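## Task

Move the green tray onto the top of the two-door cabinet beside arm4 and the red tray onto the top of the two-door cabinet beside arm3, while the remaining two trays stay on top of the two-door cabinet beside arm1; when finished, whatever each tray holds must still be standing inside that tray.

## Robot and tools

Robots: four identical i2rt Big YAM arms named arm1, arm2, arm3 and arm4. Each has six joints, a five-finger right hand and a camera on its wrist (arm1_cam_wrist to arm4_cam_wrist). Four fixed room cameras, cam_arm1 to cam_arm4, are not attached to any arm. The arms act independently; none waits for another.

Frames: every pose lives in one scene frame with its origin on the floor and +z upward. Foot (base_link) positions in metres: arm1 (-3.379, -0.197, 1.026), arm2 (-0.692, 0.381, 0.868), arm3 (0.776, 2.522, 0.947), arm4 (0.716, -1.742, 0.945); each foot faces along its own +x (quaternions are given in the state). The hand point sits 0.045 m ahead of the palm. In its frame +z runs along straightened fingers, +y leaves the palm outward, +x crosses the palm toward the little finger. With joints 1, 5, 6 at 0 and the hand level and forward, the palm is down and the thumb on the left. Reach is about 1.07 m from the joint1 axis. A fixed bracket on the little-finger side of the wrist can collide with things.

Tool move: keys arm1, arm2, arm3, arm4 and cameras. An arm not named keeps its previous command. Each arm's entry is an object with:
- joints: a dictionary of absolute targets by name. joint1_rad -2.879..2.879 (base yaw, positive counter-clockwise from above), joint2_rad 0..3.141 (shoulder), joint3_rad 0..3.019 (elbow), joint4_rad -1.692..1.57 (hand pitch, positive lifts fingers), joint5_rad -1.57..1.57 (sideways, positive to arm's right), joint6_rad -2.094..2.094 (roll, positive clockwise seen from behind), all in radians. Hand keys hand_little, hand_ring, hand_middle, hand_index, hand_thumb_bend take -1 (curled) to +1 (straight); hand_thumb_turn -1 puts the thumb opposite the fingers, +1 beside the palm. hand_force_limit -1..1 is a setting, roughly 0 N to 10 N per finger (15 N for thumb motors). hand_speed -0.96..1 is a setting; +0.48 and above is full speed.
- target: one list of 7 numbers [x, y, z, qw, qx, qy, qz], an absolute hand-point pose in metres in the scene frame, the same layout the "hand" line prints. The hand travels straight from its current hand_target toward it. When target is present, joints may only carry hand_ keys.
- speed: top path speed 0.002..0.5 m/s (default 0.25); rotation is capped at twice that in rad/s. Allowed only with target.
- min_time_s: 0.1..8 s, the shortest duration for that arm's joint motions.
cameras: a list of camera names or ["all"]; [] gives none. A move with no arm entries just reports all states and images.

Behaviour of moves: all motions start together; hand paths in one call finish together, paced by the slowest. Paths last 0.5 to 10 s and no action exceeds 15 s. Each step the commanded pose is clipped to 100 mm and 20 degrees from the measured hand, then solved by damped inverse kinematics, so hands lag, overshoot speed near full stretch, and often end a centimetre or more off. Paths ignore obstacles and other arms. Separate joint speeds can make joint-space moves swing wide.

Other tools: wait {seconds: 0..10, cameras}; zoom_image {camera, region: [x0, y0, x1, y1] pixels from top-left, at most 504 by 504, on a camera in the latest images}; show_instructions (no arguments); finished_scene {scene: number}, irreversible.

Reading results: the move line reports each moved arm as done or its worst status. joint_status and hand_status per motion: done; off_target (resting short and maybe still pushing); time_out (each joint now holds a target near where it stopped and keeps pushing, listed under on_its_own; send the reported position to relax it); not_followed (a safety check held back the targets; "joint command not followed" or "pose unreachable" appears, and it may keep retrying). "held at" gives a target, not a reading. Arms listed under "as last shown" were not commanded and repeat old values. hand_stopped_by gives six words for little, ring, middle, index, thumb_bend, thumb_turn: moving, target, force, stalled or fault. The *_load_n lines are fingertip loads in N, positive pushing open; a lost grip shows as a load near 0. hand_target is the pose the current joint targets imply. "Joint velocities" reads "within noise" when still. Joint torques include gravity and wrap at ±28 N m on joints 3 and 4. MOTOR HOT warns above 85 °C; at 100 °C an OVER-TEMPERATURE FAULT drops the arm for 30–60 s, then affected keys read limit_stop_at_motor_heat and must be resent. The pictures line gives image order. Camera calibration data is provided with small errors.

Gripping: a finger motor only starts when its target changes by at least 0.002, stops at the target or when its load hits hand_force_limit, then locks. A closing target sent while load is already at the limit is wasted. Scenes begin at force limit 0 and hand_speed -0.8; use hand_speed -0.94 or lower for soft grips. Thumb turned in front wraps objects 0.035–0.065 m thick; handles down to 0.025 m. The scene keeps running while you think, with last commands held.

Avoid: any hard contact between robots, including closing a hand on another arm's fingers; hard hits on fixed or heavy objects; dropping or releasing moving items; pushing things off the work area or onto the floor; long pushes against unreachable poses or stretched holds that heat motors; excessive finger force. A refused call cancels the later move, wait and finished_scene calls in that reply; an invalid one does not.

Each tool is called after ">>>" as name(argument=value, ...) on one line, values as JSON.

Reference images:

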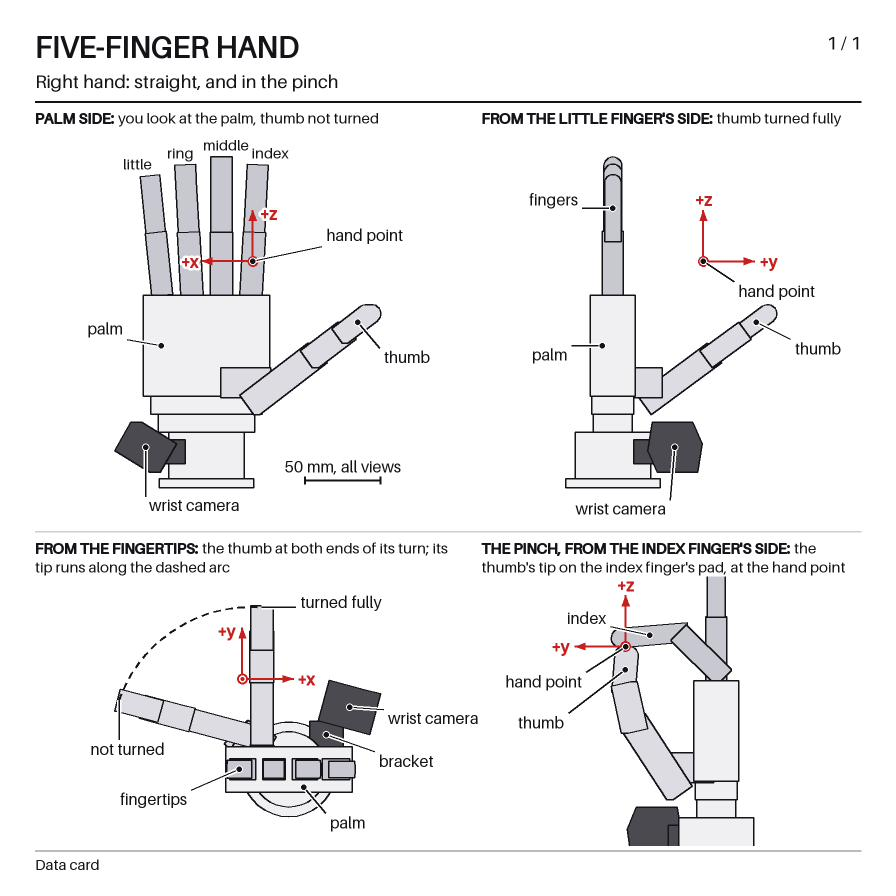

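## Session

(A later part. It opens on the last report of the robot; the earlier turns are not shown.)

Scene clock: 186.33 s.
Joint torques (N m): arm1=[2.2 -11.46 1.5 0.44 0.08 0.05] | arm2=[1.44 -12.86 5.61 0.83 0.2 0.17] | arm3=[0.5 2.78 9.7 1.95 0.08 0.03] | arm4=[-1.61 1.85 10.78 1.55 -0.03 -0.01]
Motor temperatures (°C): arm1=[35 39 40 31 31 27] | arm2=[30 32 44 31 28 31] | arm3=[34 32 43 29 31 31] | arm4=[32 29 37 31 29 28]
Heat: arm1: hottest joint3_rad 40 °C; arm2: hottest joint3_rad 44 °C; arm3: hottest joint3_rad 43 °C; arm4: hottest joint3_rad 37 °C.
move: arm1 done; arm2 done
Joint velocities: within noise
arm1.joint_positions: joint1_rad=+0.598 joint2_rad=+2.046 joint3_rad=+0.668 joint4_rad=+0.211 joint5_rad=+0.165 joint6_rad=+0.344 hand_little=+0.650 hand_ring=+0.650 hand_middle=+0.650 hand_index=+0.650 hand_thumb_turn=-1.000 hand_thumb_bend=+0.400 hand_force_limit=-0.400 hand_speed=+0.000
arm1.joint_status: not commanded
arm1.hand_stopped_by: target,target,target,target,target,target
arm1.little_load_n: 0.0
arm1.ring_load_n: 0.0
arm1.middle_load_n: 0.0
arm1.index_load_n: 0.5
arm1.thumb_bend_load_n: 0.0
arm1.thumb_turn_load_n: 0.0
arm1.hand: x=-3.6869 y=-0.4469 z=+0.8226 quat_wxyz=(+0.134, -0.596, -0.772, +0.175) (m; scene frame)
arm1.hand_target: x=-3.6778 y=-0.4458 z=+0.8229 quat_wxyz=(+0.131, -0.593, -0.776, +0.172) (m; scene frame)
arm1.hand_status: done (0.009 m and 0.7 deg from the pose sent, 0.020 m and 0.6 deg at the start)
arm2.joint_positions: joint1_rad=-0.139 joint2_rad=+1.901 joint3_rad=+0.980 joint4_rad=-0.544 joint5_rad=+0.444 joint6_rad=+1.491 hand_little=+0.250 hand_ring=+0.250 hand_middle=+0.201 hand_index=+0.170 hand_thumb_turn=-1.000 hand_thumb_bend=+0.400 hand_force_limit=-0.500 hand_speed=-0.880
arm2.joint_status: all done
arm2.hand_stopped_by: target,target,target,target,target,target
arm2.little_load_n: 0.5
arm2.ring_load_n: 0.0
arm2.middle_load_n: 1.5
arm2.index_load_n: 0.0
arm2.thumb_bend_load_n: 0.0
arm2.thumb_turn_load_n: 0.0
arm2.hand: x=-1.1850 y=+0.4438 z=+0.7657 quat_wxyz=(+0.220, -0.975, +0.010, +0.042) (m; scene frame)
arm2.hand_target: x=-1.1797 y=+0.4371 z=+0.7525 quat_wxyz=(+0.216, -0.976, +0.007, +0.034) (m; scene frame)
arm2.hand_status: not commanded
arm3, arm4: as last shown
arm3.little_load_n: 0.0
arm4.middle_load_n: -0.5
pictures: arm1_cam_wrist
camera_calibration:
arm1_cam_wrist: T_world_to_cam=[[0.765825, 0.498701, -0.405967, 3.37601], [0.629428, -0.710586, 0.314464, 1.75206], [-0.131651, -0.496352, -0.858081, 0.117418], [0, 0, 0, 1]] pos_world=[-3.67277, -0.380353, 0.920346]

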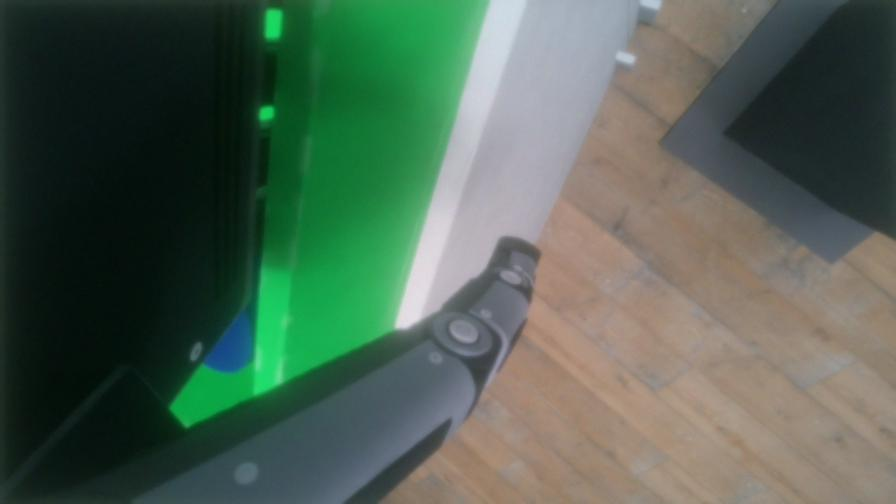

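>>> move(arm1={"target": [-3.6951, -0.4506, 0.84, 0.1314, -0.5929, -0.7755, 0.1719], "speed": 0.08}, arm2={"joints": {"hand_thumb_bend": -0.7, "hand_force_limit": 0.0, "hand_speed": -0.92}})

>>> move(arm1={"target": [-3.71, -0.455, 1.0, 0.1314, -0.5929, -0.7755, 0.1719], "speed": 0.2}, arm2={"joints": {"hand_index": 0.0, "hand_middle": 0.0, "hand_force_limit": -0.4, "hand_speed": -0.93}}, cameras=["arm2_cam_wrist", "cam_arm2"])

Scene clock: 193.07 s.
Joint torques (N m): arm1=[0.73 -12.16 4.45 -0.13 -0.07 -0.06] | arm2=[1.55 -12.86 5.65 0.85 0.23 0.18] | arm3=[0.44 2.78 9.72 1.95 0.08 0.03] | arm4=[-1.26 2.14 10.84 1.55 -0.03 -0.04]
Motor temperatures (°C): arm1=[35 39 39 31 31 27] | arm2=[30 33 44 31 28 31] | arm3=[34 32 43 29 31 31] | arm4=[32 29 37 31 29 28]
Heat: arm1: hottest joint2_rad 39 °C; arm2: hottest joint3_rad 44 °C; arm3: hottest joint3_rad 43 °C; arm4: hottest joint3_rad 37 °C.
move: arm1 off_target; arm2 off_target
Joint velocities: within noise
arm1.joint_positions: joint1_rad=+0.598 joint2_rad=+2.013 joint3_rad=+0.671 joint4_rad=+0.147 joint5_rad=+0.162 joint6_rad=+0.341 hand_little=+0.650 hand_ring=+0.650 hand_middle=+0.650 hand_index=+0.650 hand_thumb_turn=-1.000 hand_thumb_bend=+0.400 hand_force_limit=-0.400 hand_speed=+0.000
arm1.joint_status: not commanded
arm1.hand_stopped_by: target,target,target,target,target,target
arm1.little_load_n: 0.0
arm1.ring_load_n: 0.0
arm1.middle_load_n: 0.0
arm1.index_load_n: 0.0
arm1.thumb_bend_load_n: 0.0
arm1.thumb_turn_load_n: 0.0
arm1.hand: x=-3.6836 y=-0.4449 z=+0.8317 quat_wxyz=(+0.129, -0.596, -0.776, +0.163) (m; scene frame)
arm1.hand_target: x=-3.6949 y=-0.4505 z=+0.8400 quat_wxyz=(+0.131, -0.593, -0.776, +0.172) (m; scene frame)
arm1.hand_status: off_target (0.015 m and 1.1 deg from the pose sent, 0.020 m and 0.7 deg at the start)
arm2.joint_positions: joint1_rad=-0.139 joint2_rad=+1.901 joint3_rad=+0.980 joint4_rad=-0.544 joint5_rad=+0.444 joint6_rad=+1.491 hand_little=+0.250 hand_ring=+0.250 hand_middle=+0.201 hand_index=+0.170 hand_thumb_turn=-1.000 hand_thumb_bend=+0.052 hand_force_limit=+0.000 hand_speed=-0.920
arm2.joint_status: hand_thumb_bend off_target (ended at +0.052, target -0.700); the others done
arm2.hand_stopped_by: target,target,target,target,force,target
arm2.little_load_n: 0.0
arm2.ring_load_n: 0.0
arm2.middle_load_n: 3.5
arm2.index_load_n: 0.0
arm2.thumb_bend_load_n: 8.0
arm2.thumb_turn_load_n: 1.0
arm2.hand: x=-1.1850 y=+0.4438 z=+0.7657 quat_wxyz=(+0.220, -0.975, +0.010, +0.042) (m; scene frame)
arm2.hand_target: x=-1.1797 y=+0.4371 z=+0.7525 quat_wxyz=(+0.216, -0.976, +0.008, +0.034) (m; scene frame)
arm2.hand_status: not commanded
arm3, arm4: as last shown
arm3.thumb_turn_load_n: 0.5
arm4.middle_load_n: 0.0
arm4.thumb_turn_load_n: 0.5
pictures: none

Scene clock: 194.73 s.
Joint torques (N m): arm1=[0.56 -9.64 9.03 -0.06 -0.04 -0.05] | arm2=[1.38 -12.92 5.56 0.91 0.18 0.16] | arm3=[0.44 2.78 9.7 1.95 0.09 0.03] | arm4=[-0.97 1.73 10.95 1.52 -0.01 0]
Motor temperatures (°C): arm1=[35 39 39 31 31 27] | arm2=[30 33 44 31 28 31] | arm3=[34 32 43 29 31 31] | arm4=[32 29 37 31 29 28]
Heat: arm1: hottest joint2_rad 39 °C; arm2: hottest joint3_rad 44 °C; arm3: hottest joint3_rad 43 °C; arm4: hottest joint3_rad 37 °C.
move: arm1 off_target; arm2 off_target
Joint velocities: within noise
arm1.joint_positions: joint1_rad=+0.590 joint2_rad=+1.572 joint3_rad=+0.740 joint4_rad=-0.372 joint5_rad=+0.157 joint6_rad=+0.329 hand_little=+0.650 hand_ring=+0.650 hand_middle=+0.650 hand_index=+0.650 hand_thumb_turn=-1.000 hand_thumb_bend=+0.400 hand_force_limit=-0.400 hand_speed=+0.000
arm1.joint_status: not commanded
arm1.hand_stopped_by: target,target,target,target,target,target
arm1.little_load_n: -0.5
arm1.ring_load_n: 0.0
arm1.middle_load_n: 0.0
arm1.index_load_n: 0.0
arm1.thumb_bend_load_n: 0.0
arm1.thumb_turn_load_n: 0.0
arm1.hand: x=-3.6942 y=-0.4476 z=+0.9860 quat_wxyz=(+0.127, -0.594, -0.778, +0.158) (m; scene frame)
arm1.hand_target: x=-3.7096 y=-0.4546 z=+1.0001 quat_wxyz=(+0.132, -0.593, -0.776, +0.172) (m; scene frame)
arm1.hand_status: off_target (0.022 m and 1.8 deg from the pose sent, 0.171 m and 1.1 deg at the start)
arm2.joint_positions: joint1_rad=-0.139 joint2_rad=+1.901 joint3_rad=+0.980 joint4_rad=-0.543 joint5_rad=+0.444 joint6_rad=+1.491 hand_little=+0.250 hand_ring=+0.250 hand_middle=+0.201 hand_index=+0.158 hand_thumb_turn=-1.000 hand_thumb_bend=+0.052 hand_force_limit=-0.400 hand_speed=-0.930
arm2.joint_status: hand_middle off_target (ended at +0.201, target +0.000); hand_index off_target (ended at +0.158, target +0.000); the others done
arm2.hand_stopped_by: target,target,force,force,force,target
arm2.little_load_n: 0.0
arm2.ring_load_n: 0.0
arm2.middle_load_n: 2.5
arm2.index_load_n: 3.0
arm2.thumb_bend_load_n: 8.5
arm2.thumb_turn_load_n: 0.5
arm2.hand: x=-1.1851 y=+0.4438 z=+0.7657 quat_wxyz=(+0.220, -0.975, +0.010, +0.042) (m; scene frame)
arm2.hand_target: x=-1.1797 y=+0.4371 z=+0.7525 quat_wxyz=(+0.216, -0.976, +0.008, +0.034) (m; scene frame)
arm2.hand_status: not commanded
arm3, arm4: as last shown
arm3.thumb_turn_load_n: 0.0
arm4.thumb_turn_load_n: 0.0
pictures: arm2_cam_wrist, cam_arm2
camera_calibration:
arm2_cam_wrist: T_world_to_cam=[[0.201387, -0.88164, -0.426795, 0.954702], [-0.793946, -0.402112, 0.456022, -1.11462], [-0.573666, 0.247015, -0.780955, -0.0688523], [0, 0, 0, 1]] pos_world=[-1.11671, 0.41051, 0.861981]

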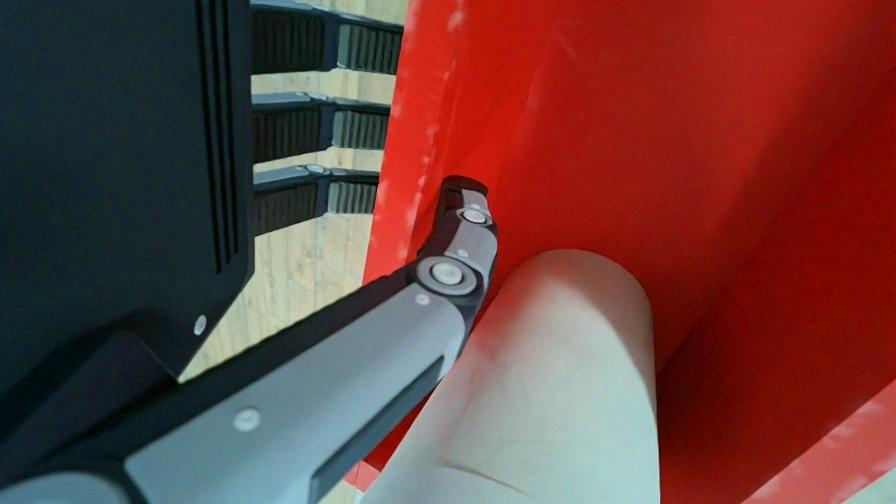

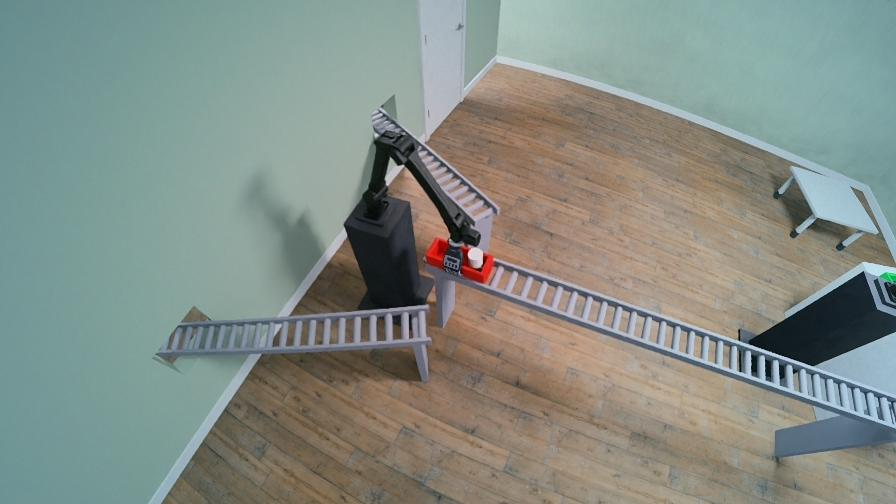

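>>> move(arm1={"target": [-3.8184, -0.4966, 0.97, 0.1314, -0.5929, -0.7755, 0.1719], "speed": 0.15}, arm2={"target": [-1.201, 0.437, 0.83, 0.2163, -0.9757, 0.0076, 0.0341], "speed": 0.06}, cameras=["arm1_cam_wrist", "arm2_cam_wrist", "cam_arm2"])

>>> zoom_image(camera="cam_arm2", region=[380, 190, 560, 310])

Scene clock: 198.57 s.
Joint torques (N m): arm1=[0.73 -11.05 9.77 -0.01 -0.07 -0.04] | arm2=[0.97 -17.61 10.22 -0.1 0.27 0.02] | arm3=[0.44 2.78 9.7 1.95 0.09 0.03] | arm4=[-1.26 1.79 10.92 1.52 -0.03 0]
Motor temperatures (°C): arm1=[35 39 39 31 31 27] | arm2=[30 33 43 31 28 31] | arm3=[34 32 43 29 31 31] | arm4=[32 29 37 31 29 28]
Heat: arm1: hottest joint2_rad 39 °C; arm2: hottest joint3_rad 43 °C; arm3: hottest joint3_rad 43 °C; arm4: hottest joint3_rad 37 °C.
move: arm1 off_target; arm2 off_target
Joint velocities: within noise
arm1.joint_positions: joint1_rad=+0.529 joint2_rad=+1.838 joint3_rad=+1.046 joint4_rad=-0.379 joint5_rad=+0.134 joint6_rad=+0.275 hand_little=+0.650 hand_ring=+0.650 hand_middle=+0.650 hand_index=+0.650 hand_thumb_turn=-1.000 hand_thumb_bend=+0.400 hand_force_limit=-0.400 hand_speed=+0.000
arm1.joint_status: not commanded
arm1.hand_stopped_by: target,target,target,target,target,target
arm1.little_load_n: 0.0
arm1.ring_load_n: 0.0
arm1.middle_load_n: 0.0
arm1.index_load_n: 0.0
arm1.thumb_bend_load_n: 0.0
arm1.thumb_turn_load_n: 0.0
arm1.hand: x=-3.8045 y=-0.4918 z=+0.9688 quat_wxyz=(+0.131, -0.594, -0.775, +0.170) (m; scene frame)
arm1.hand_target: x=-3.8180 y=-0.4962 z=+0.9701 quat_wxyz=(+0.132, -0.593, -0.776, +0.172) (m; scene frame)
arm1.hand_status: off_target (0.015 m and 0.3 deg from the pose sent, 0.134 m and 1.7 deg at the start)
arm2.joint_positions: joint1_rad=-0.134 joint2_rad=+1.840 joint3_rad=+1.037 joint4_rad=-0.750 joint5_rad=+0.442 joint6_rad=+1.507 hand_little=+0.250 hand_ring=+0.250 hand_middle=+0.201 hand_index=+0.158 hand_thumb_turn=-1.000 hand_thumb_bend=+0.052 hand_force_limit=-0.400 hand_speed=-0.930
arm2.joint_status: not commanded
arm2.hand_stopped_by: target,target,force,force,force,target
arm2.little_load_n: 0.0
arm2.ring_load_n: 0.0
arm2.middle_load_n: 5.5
arm2.index_load_n: 1.0
arm2.thumb_bend_load_n: 8.5
arm2.thumb_turn_load_n: 2.5
arm2.hand: x=-1.1750 y=+0.4405 z=+0.8020 quat_wxyz=(+0.216, -0.976, +0.005, +0.002) (m; scene frame)
arm2.hand_target: x=-1.2001 y=+0.4369 z=+0.8302 quat_wxyz=(+0.216, -0.976, +0.008, +0.034) (m; scene frame)
arm2.hand_status: off_target (0.038 m and 3.7 deg from the pose sent, 0.067 m and 1.0 deg at the start)
arm3, arm4: as last shown
pictures: arm1_cam_wrist, arm2_cam_wrist, cam_arm2
camera_calibration:
arm1_cam_wrist: T_world_to_cam=[[0.767002, 0.505828, -0.394774, 3.54487], [0.630502, -0.708315, 0.317423, 1.75048], [-0.119063, -0.49237, -0.862204, 0.258832], [0, 0, 0, 1]] pos_world=[-3.79179, -0.425762, 1.06695]
arm2_cam_wrist: T_world_to_cam=[[0.228065, -0.887069, -0.401365, 0.978595], [-0.831644, -0.391848, 0.393475, -1.12313], [-0.506314, 0.244055, -0.827093, 0.0834704], [0, 0, 0, 1]] pos_world=[-1.11496, 0.407615, 0.903735]

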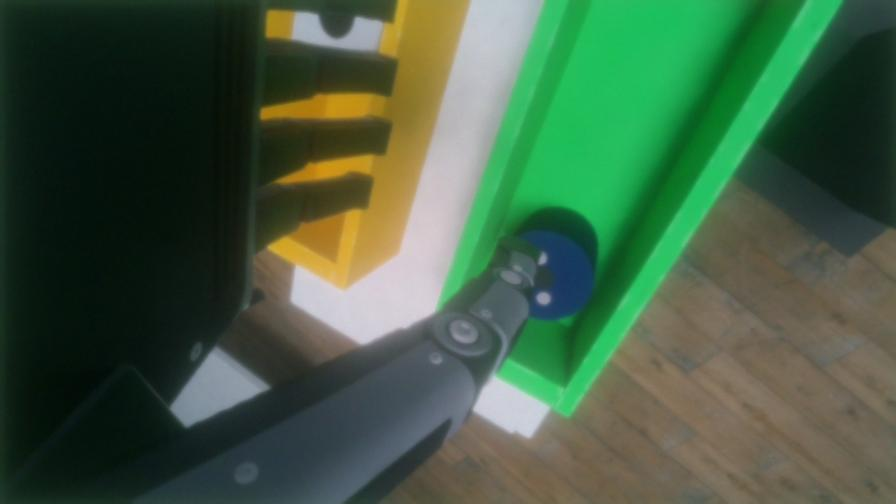

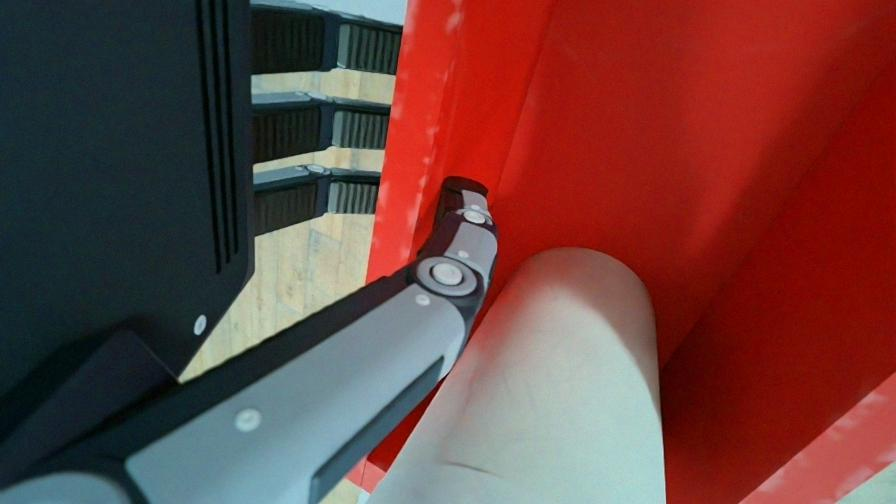

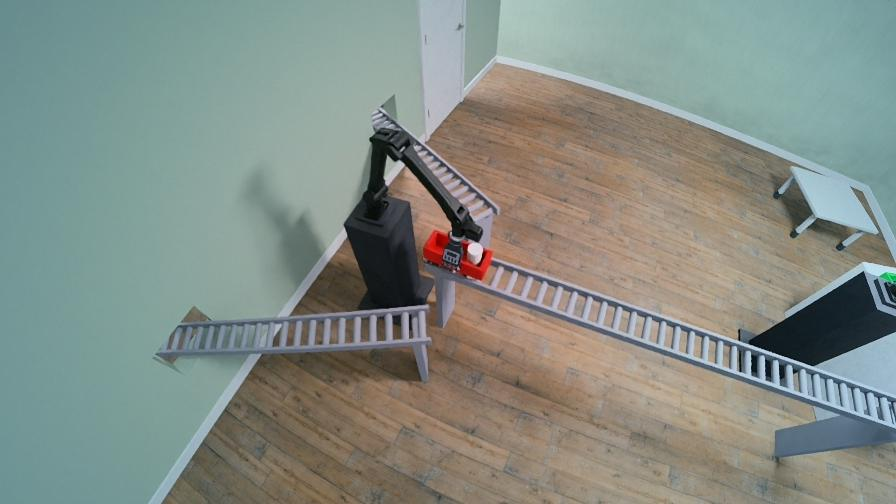

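Scaled by 2.800 from the camera's 896x504 image, which has a finer 1280x720 frame.

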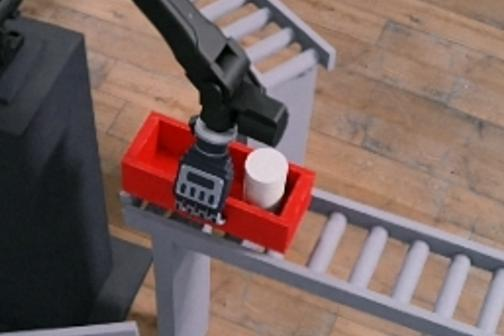

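>>> move(arm1={"target": [-3.8073, -0.4936, 0.895, 0.1314, -0.5929, -0.7755, 0.1719], "speed": 0.12}, arm2={"target": [-1.20, 0.44, 1.0, 0.2164, -0.9763, 0, 0], "speed": 0.15}, cameras=["cam_arm2"])

>>> zoom_image(camera="cam_arm2", region=[380, 150, 560, 310])

Scene clock: 207.63 s.
Joint torques (N m): arm1=[1.14 -11.99 5.44 0.96 0.03 0] | arm2=[1.14 -17.08 14.95 -0.53 0.38 0.01] | arm3=[0.5 2.73 9.72 1.95 0.08 0.03] | arm4=[-1.32 1.85 10.91 1.57 -0.04 0]
Motor temperatures (°C): arm1=[35 39 39 31 31 27] | arm2=[30 33 44 31 28 31] | arm3=[34 32 43 29 31 31] | arm4=[32 29 37 31 29 28]
Heat: arm1: hottest joint2_rad 39 °C; arm2: hottest joint3_rad 44 °C; arm3: hottest joint3_rad 43 °C; arm4: hottest joint3_rad 37 °C.
move: arm1 off_target; arm2 off_target
Joint velocities: within noise
arm1.joint_positions: joint1_rad=+0.529 joint2_rad=+1.977 joint3_rad=+1.032 joint4_rad=-0.213 joint5_rad=+0.134 joint6_rad=+0.275 hand_little=+0.650 hand_ring=+0.650 hand_middle=+0.650 hand_index=+0.650 hand_thumb_turn=-1.000 hand_thumb_bend=+0.400 hand_force_limit=-0.400 hand_speed=+0.000
arm1.joint_status: not commanded
arm1.hand_stopped_by: target,target,target,target,target,target
arm1.little_load_n: 0.0
arm1.ring_load_n: 0.0
arm1.middle_load_n: 0.0
arm1.index_load_n: 0.0
arm1.thumb_bend_load_n: 0.0
arm1.thumb_turn_load_n: 0.0
arm1.hand: x=-3.8092 y=-0.4954 z=+0.9054 quat_wxyz=(+0.133, -0.594, -0.774, +0.175) (m; scene frame)
arm1.hand_target: x=-3.8071 y=-0.4934 z=+0.8952 quat_wxyz=(+0.131, -0.593, -0.776, +0.172) (m; scene frame)
arm1.hand_status: off_target (0.011 m and 0.5 deg from the pose sent, 0.074 m and 0.3 deg at the start)
arm2.joint_positions: joint1_rad=-0.134 joint2_rad=+1.658 joint3_rad=+1.289 joint4_rad=-1.272 joint5_rad=+0.443 joint6_rad=+1.507 hand_little=+0.250 hand_ring=+0.250 hand_middle=+0.201 hand_index=+0.158 hand_thumb_turn=-1.000 hand_thumb_bend=+0.052 hand_force_limit=-0.400 hand_speed=-0.930
arm2.joint_status: not commanded
arm2.hand_stopped_by: target,target,force,force,force,target
arm2.little_load_n: 0.0
arm2.ring_load_n: 0.0
arm2.middle_load_n: 5.0
arm2.index_load_n: 1.5
arm2.thumb_bend_load_n: 8.5
arm2.thumb_turn_load_n: 3.0
arm2.hand: x=-1.1737 y=+0.4419 z=+0.9615 quat_wxyz=(+0.214, -0.976, -0.005, -0.042) (m; scene frame)
arm2.hand_target: x=-1.1978 y=+0.4398 z=+1.0003 quat_wxyz=(+0.216, -0.976, +0.000, +0.000) (m; scene frame)
arm2.hand_status: off_target (0.047 m and 4.8 deg from the pose sent, 0.200 m and 0.6 deg at the start)
arm3.joint_positions: joint1_rad=-0.361 joint2_rad=+0.604 joint3_rad=+1.439 joint4_rad=-1.543 joint5_rad=+0.193 joint6_rad=-1.401 hand_little=+0.650 hand_ring=+0.650 hand_middle=+0.650 hand_index=+0.650 hand_thumb_turn=-1.000 hand_thumb_bend=+0.400 hand_force_limit=+0.000 hand_speed=+0.000
arm3.joint_status: not commanded
arm3.hand_stopped_by: target,target,target,target,target,target
arm3.little_load_n: 0.0
arm3.ring_load_n: 0.0
arm3.middle_load_n: 0.0
arm3.index_load_n: 0.0
arm3.thumb_bend_load_n: 0.0
arm3.thumb_turn_load_n: 0.0
arm3.hand: x=+0.9592 y=+2.4575 z=+1.4358 quat_wxyz=(+0.007, +0.903, -0.037, +0.427) (m; scene frame)
arm3.hand_target: x=+0.9578 y=+2.4572 z=+1.4435 quat_wxyz=(+0.005, +0.899, -0.038, +0.436) (m; scene frame)
arm3.hand_status: not commanded
arm4.joint_positions: joint1_rad=+0.146 joint2_rad=+0.623 joint3_rad=+1.381 joint4_rad=-1.611 joint5_rad=+0.107 joint6_rad=-1.068 hand_little=+0.650 hand_ring=+0.650 hand_middle=+0.650 hand_index=+0.650 hand_thumb_turn=-1.000 hand_thumb_bend=+0.400 hand_force_limit=+0.000 hand_speed=+0.000
arm4.joint_status: not commanded
arm4.hand_stopped_by: target,target,target,target,target,target
arm4.little_load_n: 0.0
arm4.ring_load_n: 0.5
arm4.middle_load_n: 0.0
arm4.index_load_n: 0.0
arm4.thumb_bend_load_n: 0.0
arm4.thumb_turn_load_n: 0.0
arm4.hand: x=+0.8437 y=-1.8552 z=+1.3802 quat_wxyz=(+0.031, +0.836, -0.418, +0.354) (m; scene frame)
arm4.hand_target: x=+0.8440 y=-1.8553 z=+1.3900 quat_wxyz=(+0.030, +0.832, -0.416, +0.367) (m; scene frame)
arm4.hand_status: not commanded
pictures: cam_arm2

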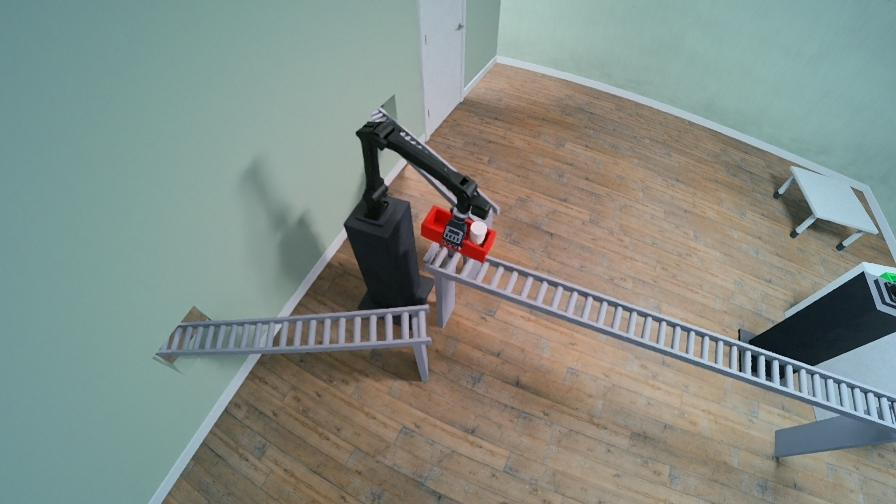

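Scaled by 2.800 from the camera's 896x504 image, which has a finer 1280x720 frame.

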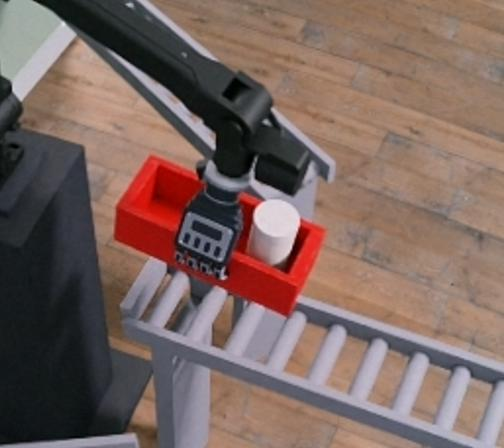

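>>> move(arm1={"target": [-3.8091, -0.4961, 0.819, 0.1314, -0.5929, -0.7755, 0.1719], "speed": 0.1}, arm2={"target": [-1.0464, 0.8298, 1.0, 0.2092, -0.9439, -0.2493, 0.0553], "speed": 0.14}, cameras=["arm1_cam_wrist", "cam_arm2", "arm2_cam_wrist"])

>>> zoom_image(camera="cam_arm2", region=[360, 200, 500, 400])

Scene clock: 216.50 s.
Joint torques (N m): arm1=[1.26 -12.45 6.3 0.92 0.05 0] | arm2=[0.67 -15.68 16.31 0.55 -0.09 -0.04] | arm3=[0.38 2.78 9.7 1.96 0.08 0.03] | arm4=[-1.14 2.02 10.86 1.55 -0.02 -0.02]
Motor temperatures (°C): arm1=[35 39 39 31 31 27] | arm2=[30 34 46 31 28 31] | arm3=[34 32 44 29 31 31] | arm4=[32 29 37 31 29 28]
Heat: arm1: hottest joint2_rad 39 °C; arm2: hottest joint3_rad 46 °C; arm3: hottest joint3_rad 44 °C; arm4: hottest joint3_rad 37 °C.
move: arm1 off_target; arm2 off_target
Joint velocities: within noise
arm1.joint_positions: joint1_rad=+0.529 joint2_rad=+2.160 joint3_rad=+1.032 joint4_rad=-0.053 joint5_rad=+0.134 joint6_rad=+0.275 hand_little=+0.650 hand_ring=+0.650 hand_middle=+0.650 hand_index=+0.650 hand_thumb_turn=-1.000 hand_thumb_bend=+0.400 hand_force_limit=-0.400 hand_speed=+0.000
arm1.joint_status: not commanded
arm1.hand_stopped_by: target,target,target,target,target,target
arm1.little_load_n: 0.0
arm1.ring_load_n: 0.0
arm1.middle_load_n: 0.0
arm1.index_load_n: 0.0
arm1.thumb_bend_load_n: 0.0
arm1.thumb_turn_load_n: 0.0
arm1.hand: x=-3.8002 y=-0.4905 z=+0.8244 quat_wxyz=(+0.129, -0.595, -0.776, +0.165) (m; scene frame)
arm1.hand_target: x=-3.8089 y=-0.4959 z=+0.8193 quat_wxyz=(+0.131, -0.593, -0.776, +0.172) (m; scene frame)
arm1.hand_status: off_target (0.012 m and 0.9 deg from the pose sent, 0.086 m and 0.5 deg at the start)
arm2.joint_positions: joint1_rad=-1.006 joint2_rad=+1.698 joint3_rad=+1.372 joint4_rad=-0.878 joint5_rad=+0.068 joint6_rad=+0.106 hand_little=+0.250 hand_ring=+0.250 hand_middle=+0.201 hand_index=+0.158 hand_thumb_turn=-1.000 hand_thumb_bend=+0.052 hand_force_limit=-0.400 hand_speed=-0.930
arm2.joint_status: not commanded
arm2.hand_stopped_by: target,target,force,force,force,target
arm2.little_load_n: 0.0
arm2.ring_load_n: 0.0
arm2.middle_load_n: 5.5
arm2.index_load_n: 1.0
arm2.thumb_bend_load_n: 8.5
arm2.thumb_turn_load_n: 2.5
arm2.hand: x=-1.0298 y=+0.8067 z=+0.9732 quat_wxyz=(+0.181, -0.951, -0.248, +0.042) (m; scene frame)
arm2.hand_target: x=-1.0450 y=+0.8282 z=+1.0005 quat_wxyz=(+0.210, -0.944, -0.249, +0.055) (m; scene frame)
arm2.hand_status: off_target (0.039 m and 3.6 deg from the pose sent, 0.410 m and 30.5 deg at the start)
arm3, arm4: as last shown
arm3.thumb_bend_load_n: -0.5
arm4.ring_load_n: 0.0
pictures: arm1_cam_wrist, arm2_cam_wrist, cam_arm2
camera_calibration:
arm1_cam_wrist: T_world_to_cam=[[0.770565, 0.508216, -0.384638, 3.49026], [0.627619, -0.710152, 0.319028, 1.78137], [-0.111016, -0.487238, -0.866184, 0.171984], [0, 0, 0, 1]] pos_world=[-3.7884, -0.424967, 0.923148]
arm2_cam_wrist: T_world_to_cam=[[0.653092, -0.675305, -0.342687, 1.54877], [-0.546121, -0.733496, 0.404643, -0.367456], [-0.524617, -0.0771212, -0.847838, 0.469704], [0, 0, 0, 1]] pos_world=[-0.965751, 0.812588, 1.07766]

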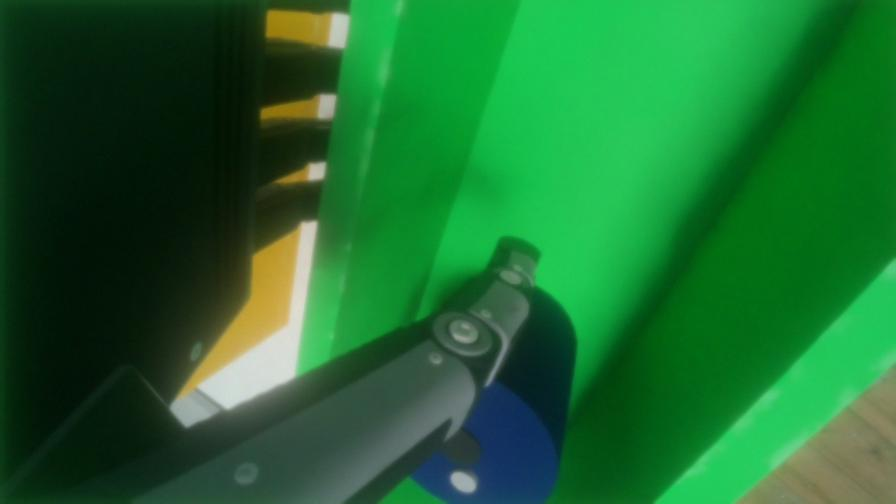

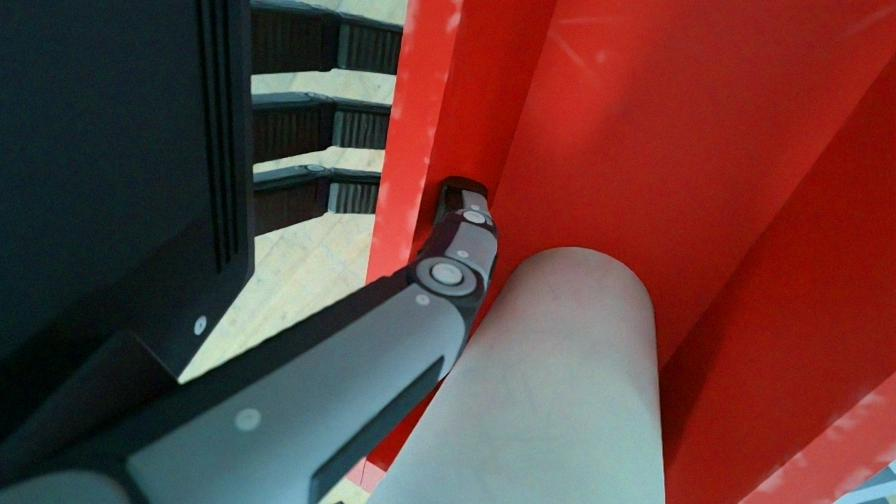

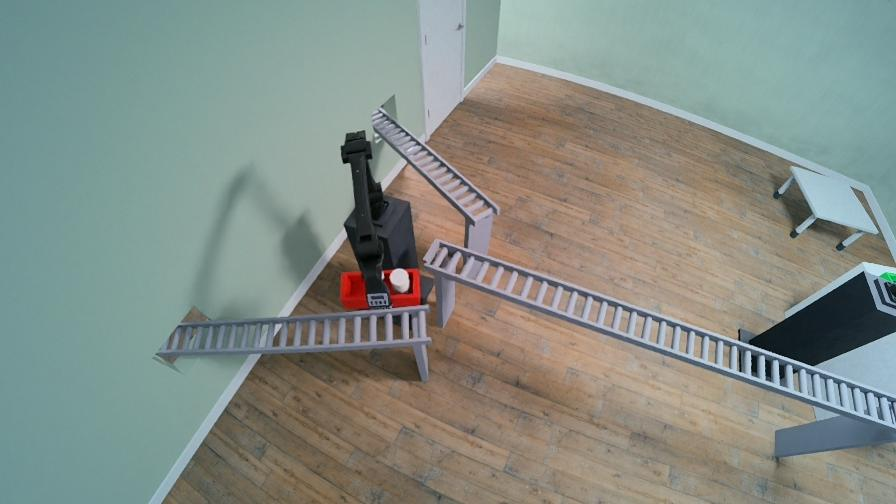

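Scaled by 2.520 from the camera's 896x504 image, which has a finer 1280x720 frame.

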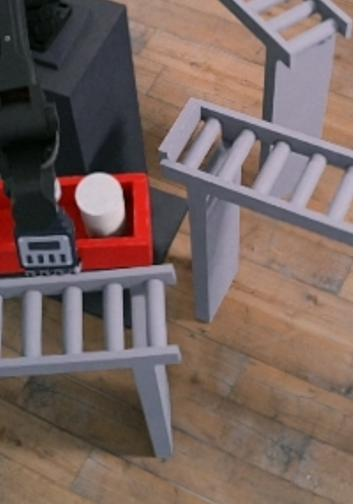

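>>> move(arm1={"target": [-3.8213, -0.4974, 0.820, 0.1314, -0.5929, -0.7755, 0.1719], "speed": 0.06}, arm2={"target": [-1.0492, 0.8347, 0.815, 0.2004, -0.9452, -0.2419, 0.0882], "speed": 0.12}, cameras=["arm1_cam_wrist", "arm2_cam_wrist", "cam_arm2"])

>>> zoom_image(camera="cam_arm2", region=[320, 240, 460, 400])

Scene clock: 225.00 s.
Joint torques (N m): arm1=[0.56 -12.57 7.04 0.2 -0.07 -0.05] | arm2=[0.03 -17.67 8.87 1.61 -0.21 -0.02] | arm3=[0.44 2.78 9.7 1.95 0.08 0.03] | arm4=[-1.85 1.67 10.86 1.57 -0.01 -0.02]
Motor temperatures (°C): arm1=[35 40 39 31 31 27] | arm2=[30 34 48 31 28 31] | arm3=[34 32 44 29 31 31] | arm4=[32 29 37 31 29 28]
Heat: arm1: hottest joint2_rad 40 °C; arm2: hottest joint3_rad 48 °C; arm3: hottest joint3_rad 44 °C; arm4: hottest joint3_rad 37 °C.
move: arm1 off_target; arm2 off_target
Joint velocities: within noise
arm1.joint_positions: joint1_rad=+0.526 joint2_rad=+2.169 joint3_rad=+1.059 joint4_rad=-0.053 joint5_rad=+0.132 joint6_rad=+0.271 hand_little=+0.650 hand_ring=+0.650 hand_middle=+0.650 hand_index=+0.650 hand_thumb_turn=-1.000 hand_thumb_bend=+0.400 hand_force_limit=-0.400 hand_speed=+0.000
arm1.joint_status: not commanded
arm1.hand_stopped_by: target,target,target,target,target,target
arm1.little_load_n: 0.0
arm1.ring_load_n: 0.0
arm1.middle_load_n: 0.0
arm1.index_load_n: 0.0
arm1.thumb_bend_load_n: 0.0
arm1.thumb_turn_load_n: 0.0
arm1.hand: x=-3.8119 y=-0.4963 z=+0.8259 quat_wxyz=(+0.131, -0.594, -0.775, +0.173) (m; scene frame)
arm1.hand_target: x=-3.8212 y=-0.4972 z=+0.8203 quat_wxyz=(+0.132, -0.593, -0.775, +0.172) (m; scene frame)
arm1.hand_status: off_target (0.011 m and 0.1 deg from the pose sent, 0.023 m and 0.9 deg at the start)
arm2.joint_positions: joint1_rad=-1.029 joint2_rad=+1.945 joint3_rad=+1.228 joint4_rad=-0.442 joint5_rad=-0.007 joint6_rad=+0.101 hand_little=+0.250 hand_ring=+0.250 hand_middle=+0.201 hand_index=+0.158 hand_thumb_turn=-1.000 hand_thumb_bend=+0.052 hand_force_limit=-0.400 hand_speed=-0.930
arm2.joint_status: not commanded
arm2.hand_stopped_by: target,target,force,force,force,target
arm2.little_load_n: 0.5
arm2.ring_load_n: -0.5
arm2.middle_load_n: 5.5
arm2.index_load_n: 1.0
arm2.thumb_bend_load_n: 8.5
arm2.thumb_turn_load_n: 2.0
arm2.hand: x=-1.0474 y=+0.8240 z=+0.8094 quat_wxyz=(+0.189, -0.947, -0.245, +0.082) (m; scene frame)
arm2.hand_target: x=-1.0490 y=+0.8345 z=+0.8151 quat_wxyz=(+0.200, -0.945, -0.242, +0.088) (m; scene frame)
arm2.hand_status: off_target (0.012 m and 1.6 deg from the pose sent, 0.162 m and 5.8 deg at the start)
arm3, arm4: as last shown
arm3.thumb_bend_load_n: 0.0
arm4.thumb_turn_load_n: 0.5
pictures: arm1_cam_wrist, arm2_cam_wrist, cam_arm2
camera_calibration:
arm1_cam_wrist: T_world_to_cam=[[0.764575, 0.505414, -0.399977, 3.49131], [0.632786, -0.706561, 0.316785, 1.8075], [-0.122501, -0.495306, -0.860038, 0.116262], [0, 0, 0, 1]] pos_world=[-3.79889, -0.429861, 0.923845]
arm2_cam_wrist: T_world_to_cam=[[0.630093, -0.670353, -0.391931, 1.5275], [-0.504256, -0.737055, 0.449974, -0.288025], [-0.590516, -0.0858919, -0.802442, 0.224376], [0, 0, 0, 1]] pos_world=[-0.975207, 0.830946, 0.908327]

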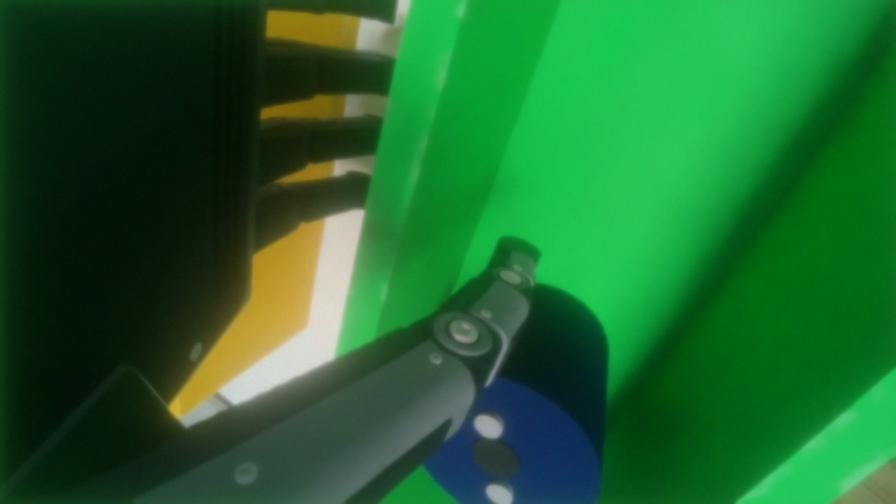

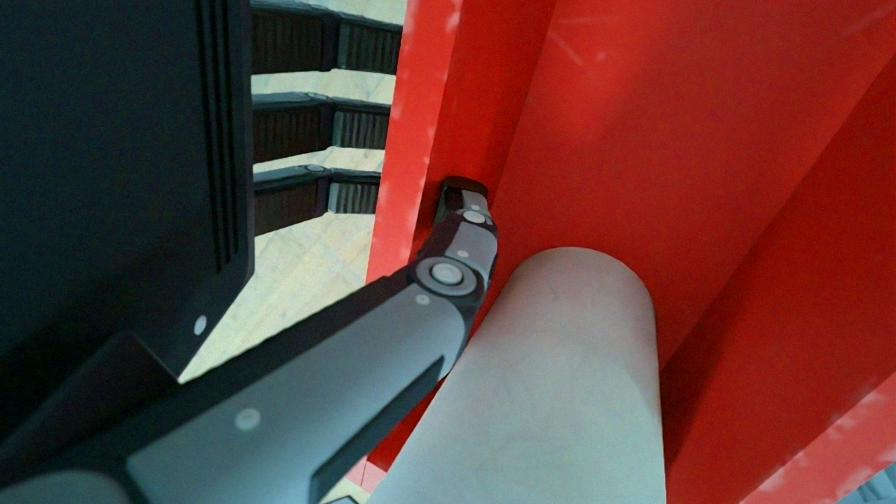

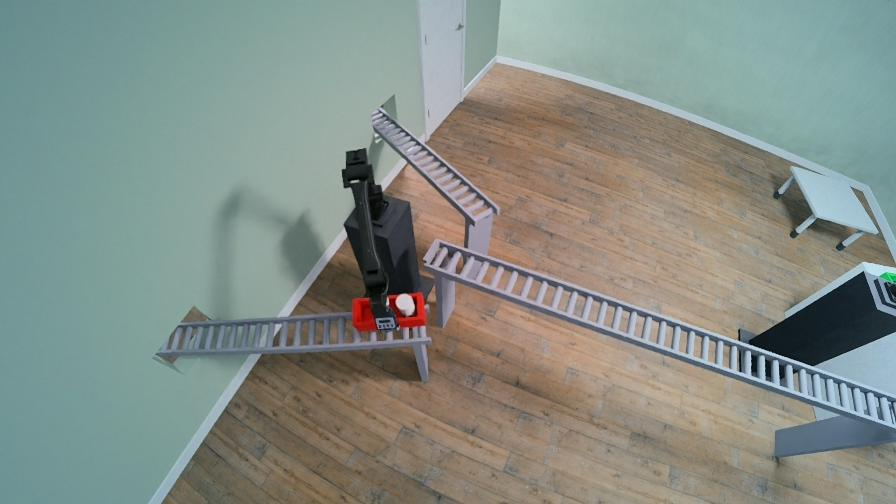

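Scaled by 3.150 from the camera's 896x504 image, which has a finer 1280x720 frame.

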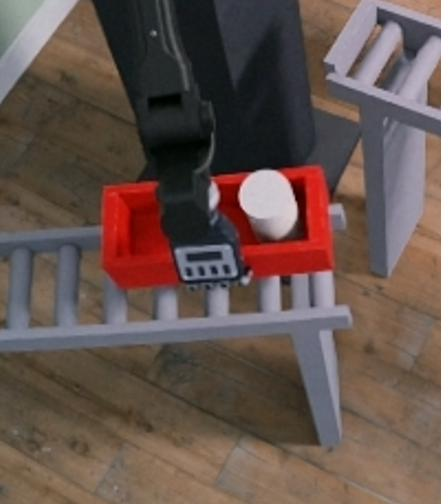

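>>> move(arm1={"target": [-3.7965, -0.4927, 0.819, 0.1314, -0.5929, -0.7755, 0.1719], "speed": 0.06}, arm2={"target": [-1.0538, 0.8367, 0.772, 0.2004, -0.9452, -0.2419, 0.0882], "speed": 0.06}, cameras=["arm1_cam_wrist", "arm2_cam_wrist", "cam_arm2"])

>>> zoom_image(camera="cam_arm2", region=[320, 260, 460, 400])

Scene clock: 229.93 s.
Joint torques (N m): arm1=[1.9 -14.33 3.95 0.92 0.18 0.11] | arm2=[0.15 -18.26 8.12 1.65 -0.13 0.02] | arm3=[0.44 2.78 9.72 1.95 0.08 0.03] | arm4=[-1.55 1.67 10.82 1.52 -0.01 -0.02]
Motor temperatures (°C): arm1=[35 40 39 31 31 27] | arm2=[30 34 48 31 28 31] | arm3=[34 32 44 29 31 31] | arm4=[32 29 37 31 29 28]
Heat: arm1: hottest joint2_rad 40 °C; arm2: hottest joint3_rad 48 °C; arm3: hottest joint3_rad 44 °C; arm4: hottest joint3_rad 37 °C.
move: arm1 done; arm2 done
Joint velocities: within noise
arm1.joint_positions: joint1_rad=+0.530 joint2_rad=+2.169 joint3_rad=+1.022 joint4_rad=-0.030 joint5_rad=+0.134 joint6_rad=+0.271 hand_little=+0.650 hand_ring=+0.650 hand_middle=+0.650 hand_index=+0.650 hand_thumb_turn=-1.000 hand_thumb_bend=+0.400 hand_force_limit=-0.400 hand_speed=+0.000
arm1.joint_status: not commanded
arm1.hand_stopped_by: target,target,target,target,target,target
arm1.little_load_n: 0.0
arm1.ring_load_n: 0.0
arm1.middle_load_n: 0.0
arm1.index_load_n: 0.0
arm1.thumb_bend_load_n: 0.0
arm1.thumb_turn_load_n: 0.0
arm1.hand: x=-3.7972 y=-0.4886 z=+0.8188 quat_wxyz=(+0.129, -0.593, -0.777, +0.166) (m; scene frame)
arm1.hand_target: x=-3.7965 y=-0.4926 z=+0.8191 quat_wxyz=(+0.131, -0.593, -0.776, +0.172) (m; scene frame)
arm1.hand_status: done (0.004 m and 0.7 deg from the pose sent, 0.017 m and 0.1 deg at the start)
arm2.joint_positions: joint1_rad=-1.029 joint2_rad=+2.025 joint3_rad=+1.228 joint4_rad=-0.354 joint5_rad=-0.007 joint6_rad=+0.101 hand_little=+0.250 hand_ring=+0.250 hand_middle=+0.201 hand_index=+0.158 hand_thumb_turn=-1.000 hand_thumb_bend=+0.052 hand_force_limit=-0.400 hand_speed=-0.930
arm2.joint_status: not commanded
arm2.hand_stopped_by: target,target,force,force,force,target
arm2.little_load_n: 0.0
arm2.ring_load_n: 0.0
arm2.middle_load_n: 5.5
arm2.index_load_n: 1.0
arm2.thumb_bend_load_n: 8.5
arm2.thumb_turn_load_n: 2.5
arm2.hand: x=-1.0518 y=+0.8294 z=+0.7704 quat_wxyz=(+0.193, -0.947, -0.245, +0.083) (m; scene frame)
arm2.hand_target: x=-1.0537 y=+0.8365 z=+0.7719 quat_wxyz=(+0.200, -0.945, -0.242, +0.088) (m; scene frame)
arm2.hand_status: done (0.008 m and 1.1 deg from the pose sent, 0.040 m and 1.6 deg at the start)
arm3, arm4: as last shown
arm3.little_load_n: 0.5
arm4.thumb_turn_load_n: 0.0
pictures: arm1_cam_wrist, arm2_cam_wrist, cam_arm2
camera_calibration:
arm1_cam_wrist: T_world_to_cam=[[0.767489, 0.511082, -0.386983, 3.47651], [0.631262, -0.707672, 0.317347, 1.79904], [-0.111667, -0.487847, -0.865757, 0.165191], [0, 0, 0, 1]] pos_world=[-3.7854, -0.423069, 0.91745]
arm2_cam_wrist: T_world_to_cam=[[0.628137, -0.667695, -0.399533, 1.5202], [-0.502235, -0.740095, 0.447235, -0.262], [-0.594309, -0.0802655, -0.800221, 0.180535], [0, 0, 0, 1]] pos_world=[-0.979187, 0.835616, 0.869014]

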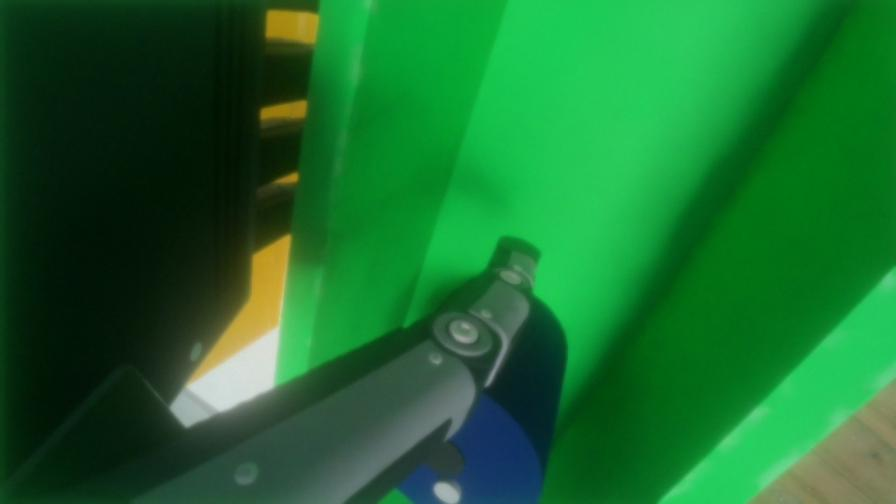

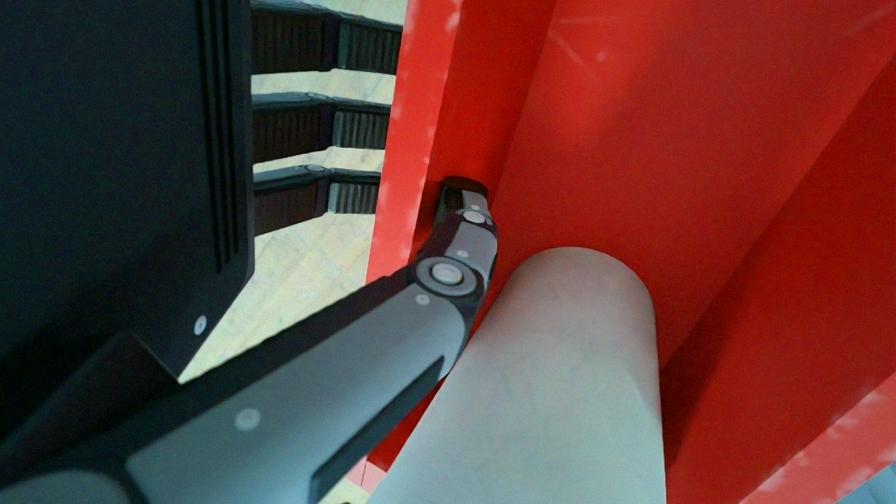

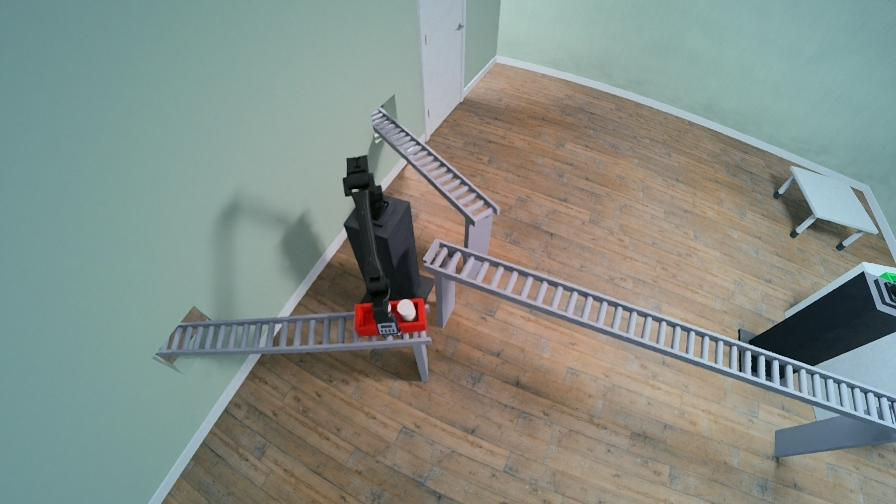

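Scaled by 3.600 from the camera's 896x504 image, which has a finer 1280x720 frame.

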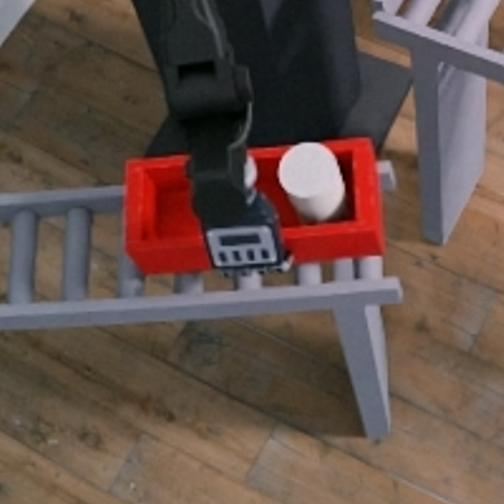

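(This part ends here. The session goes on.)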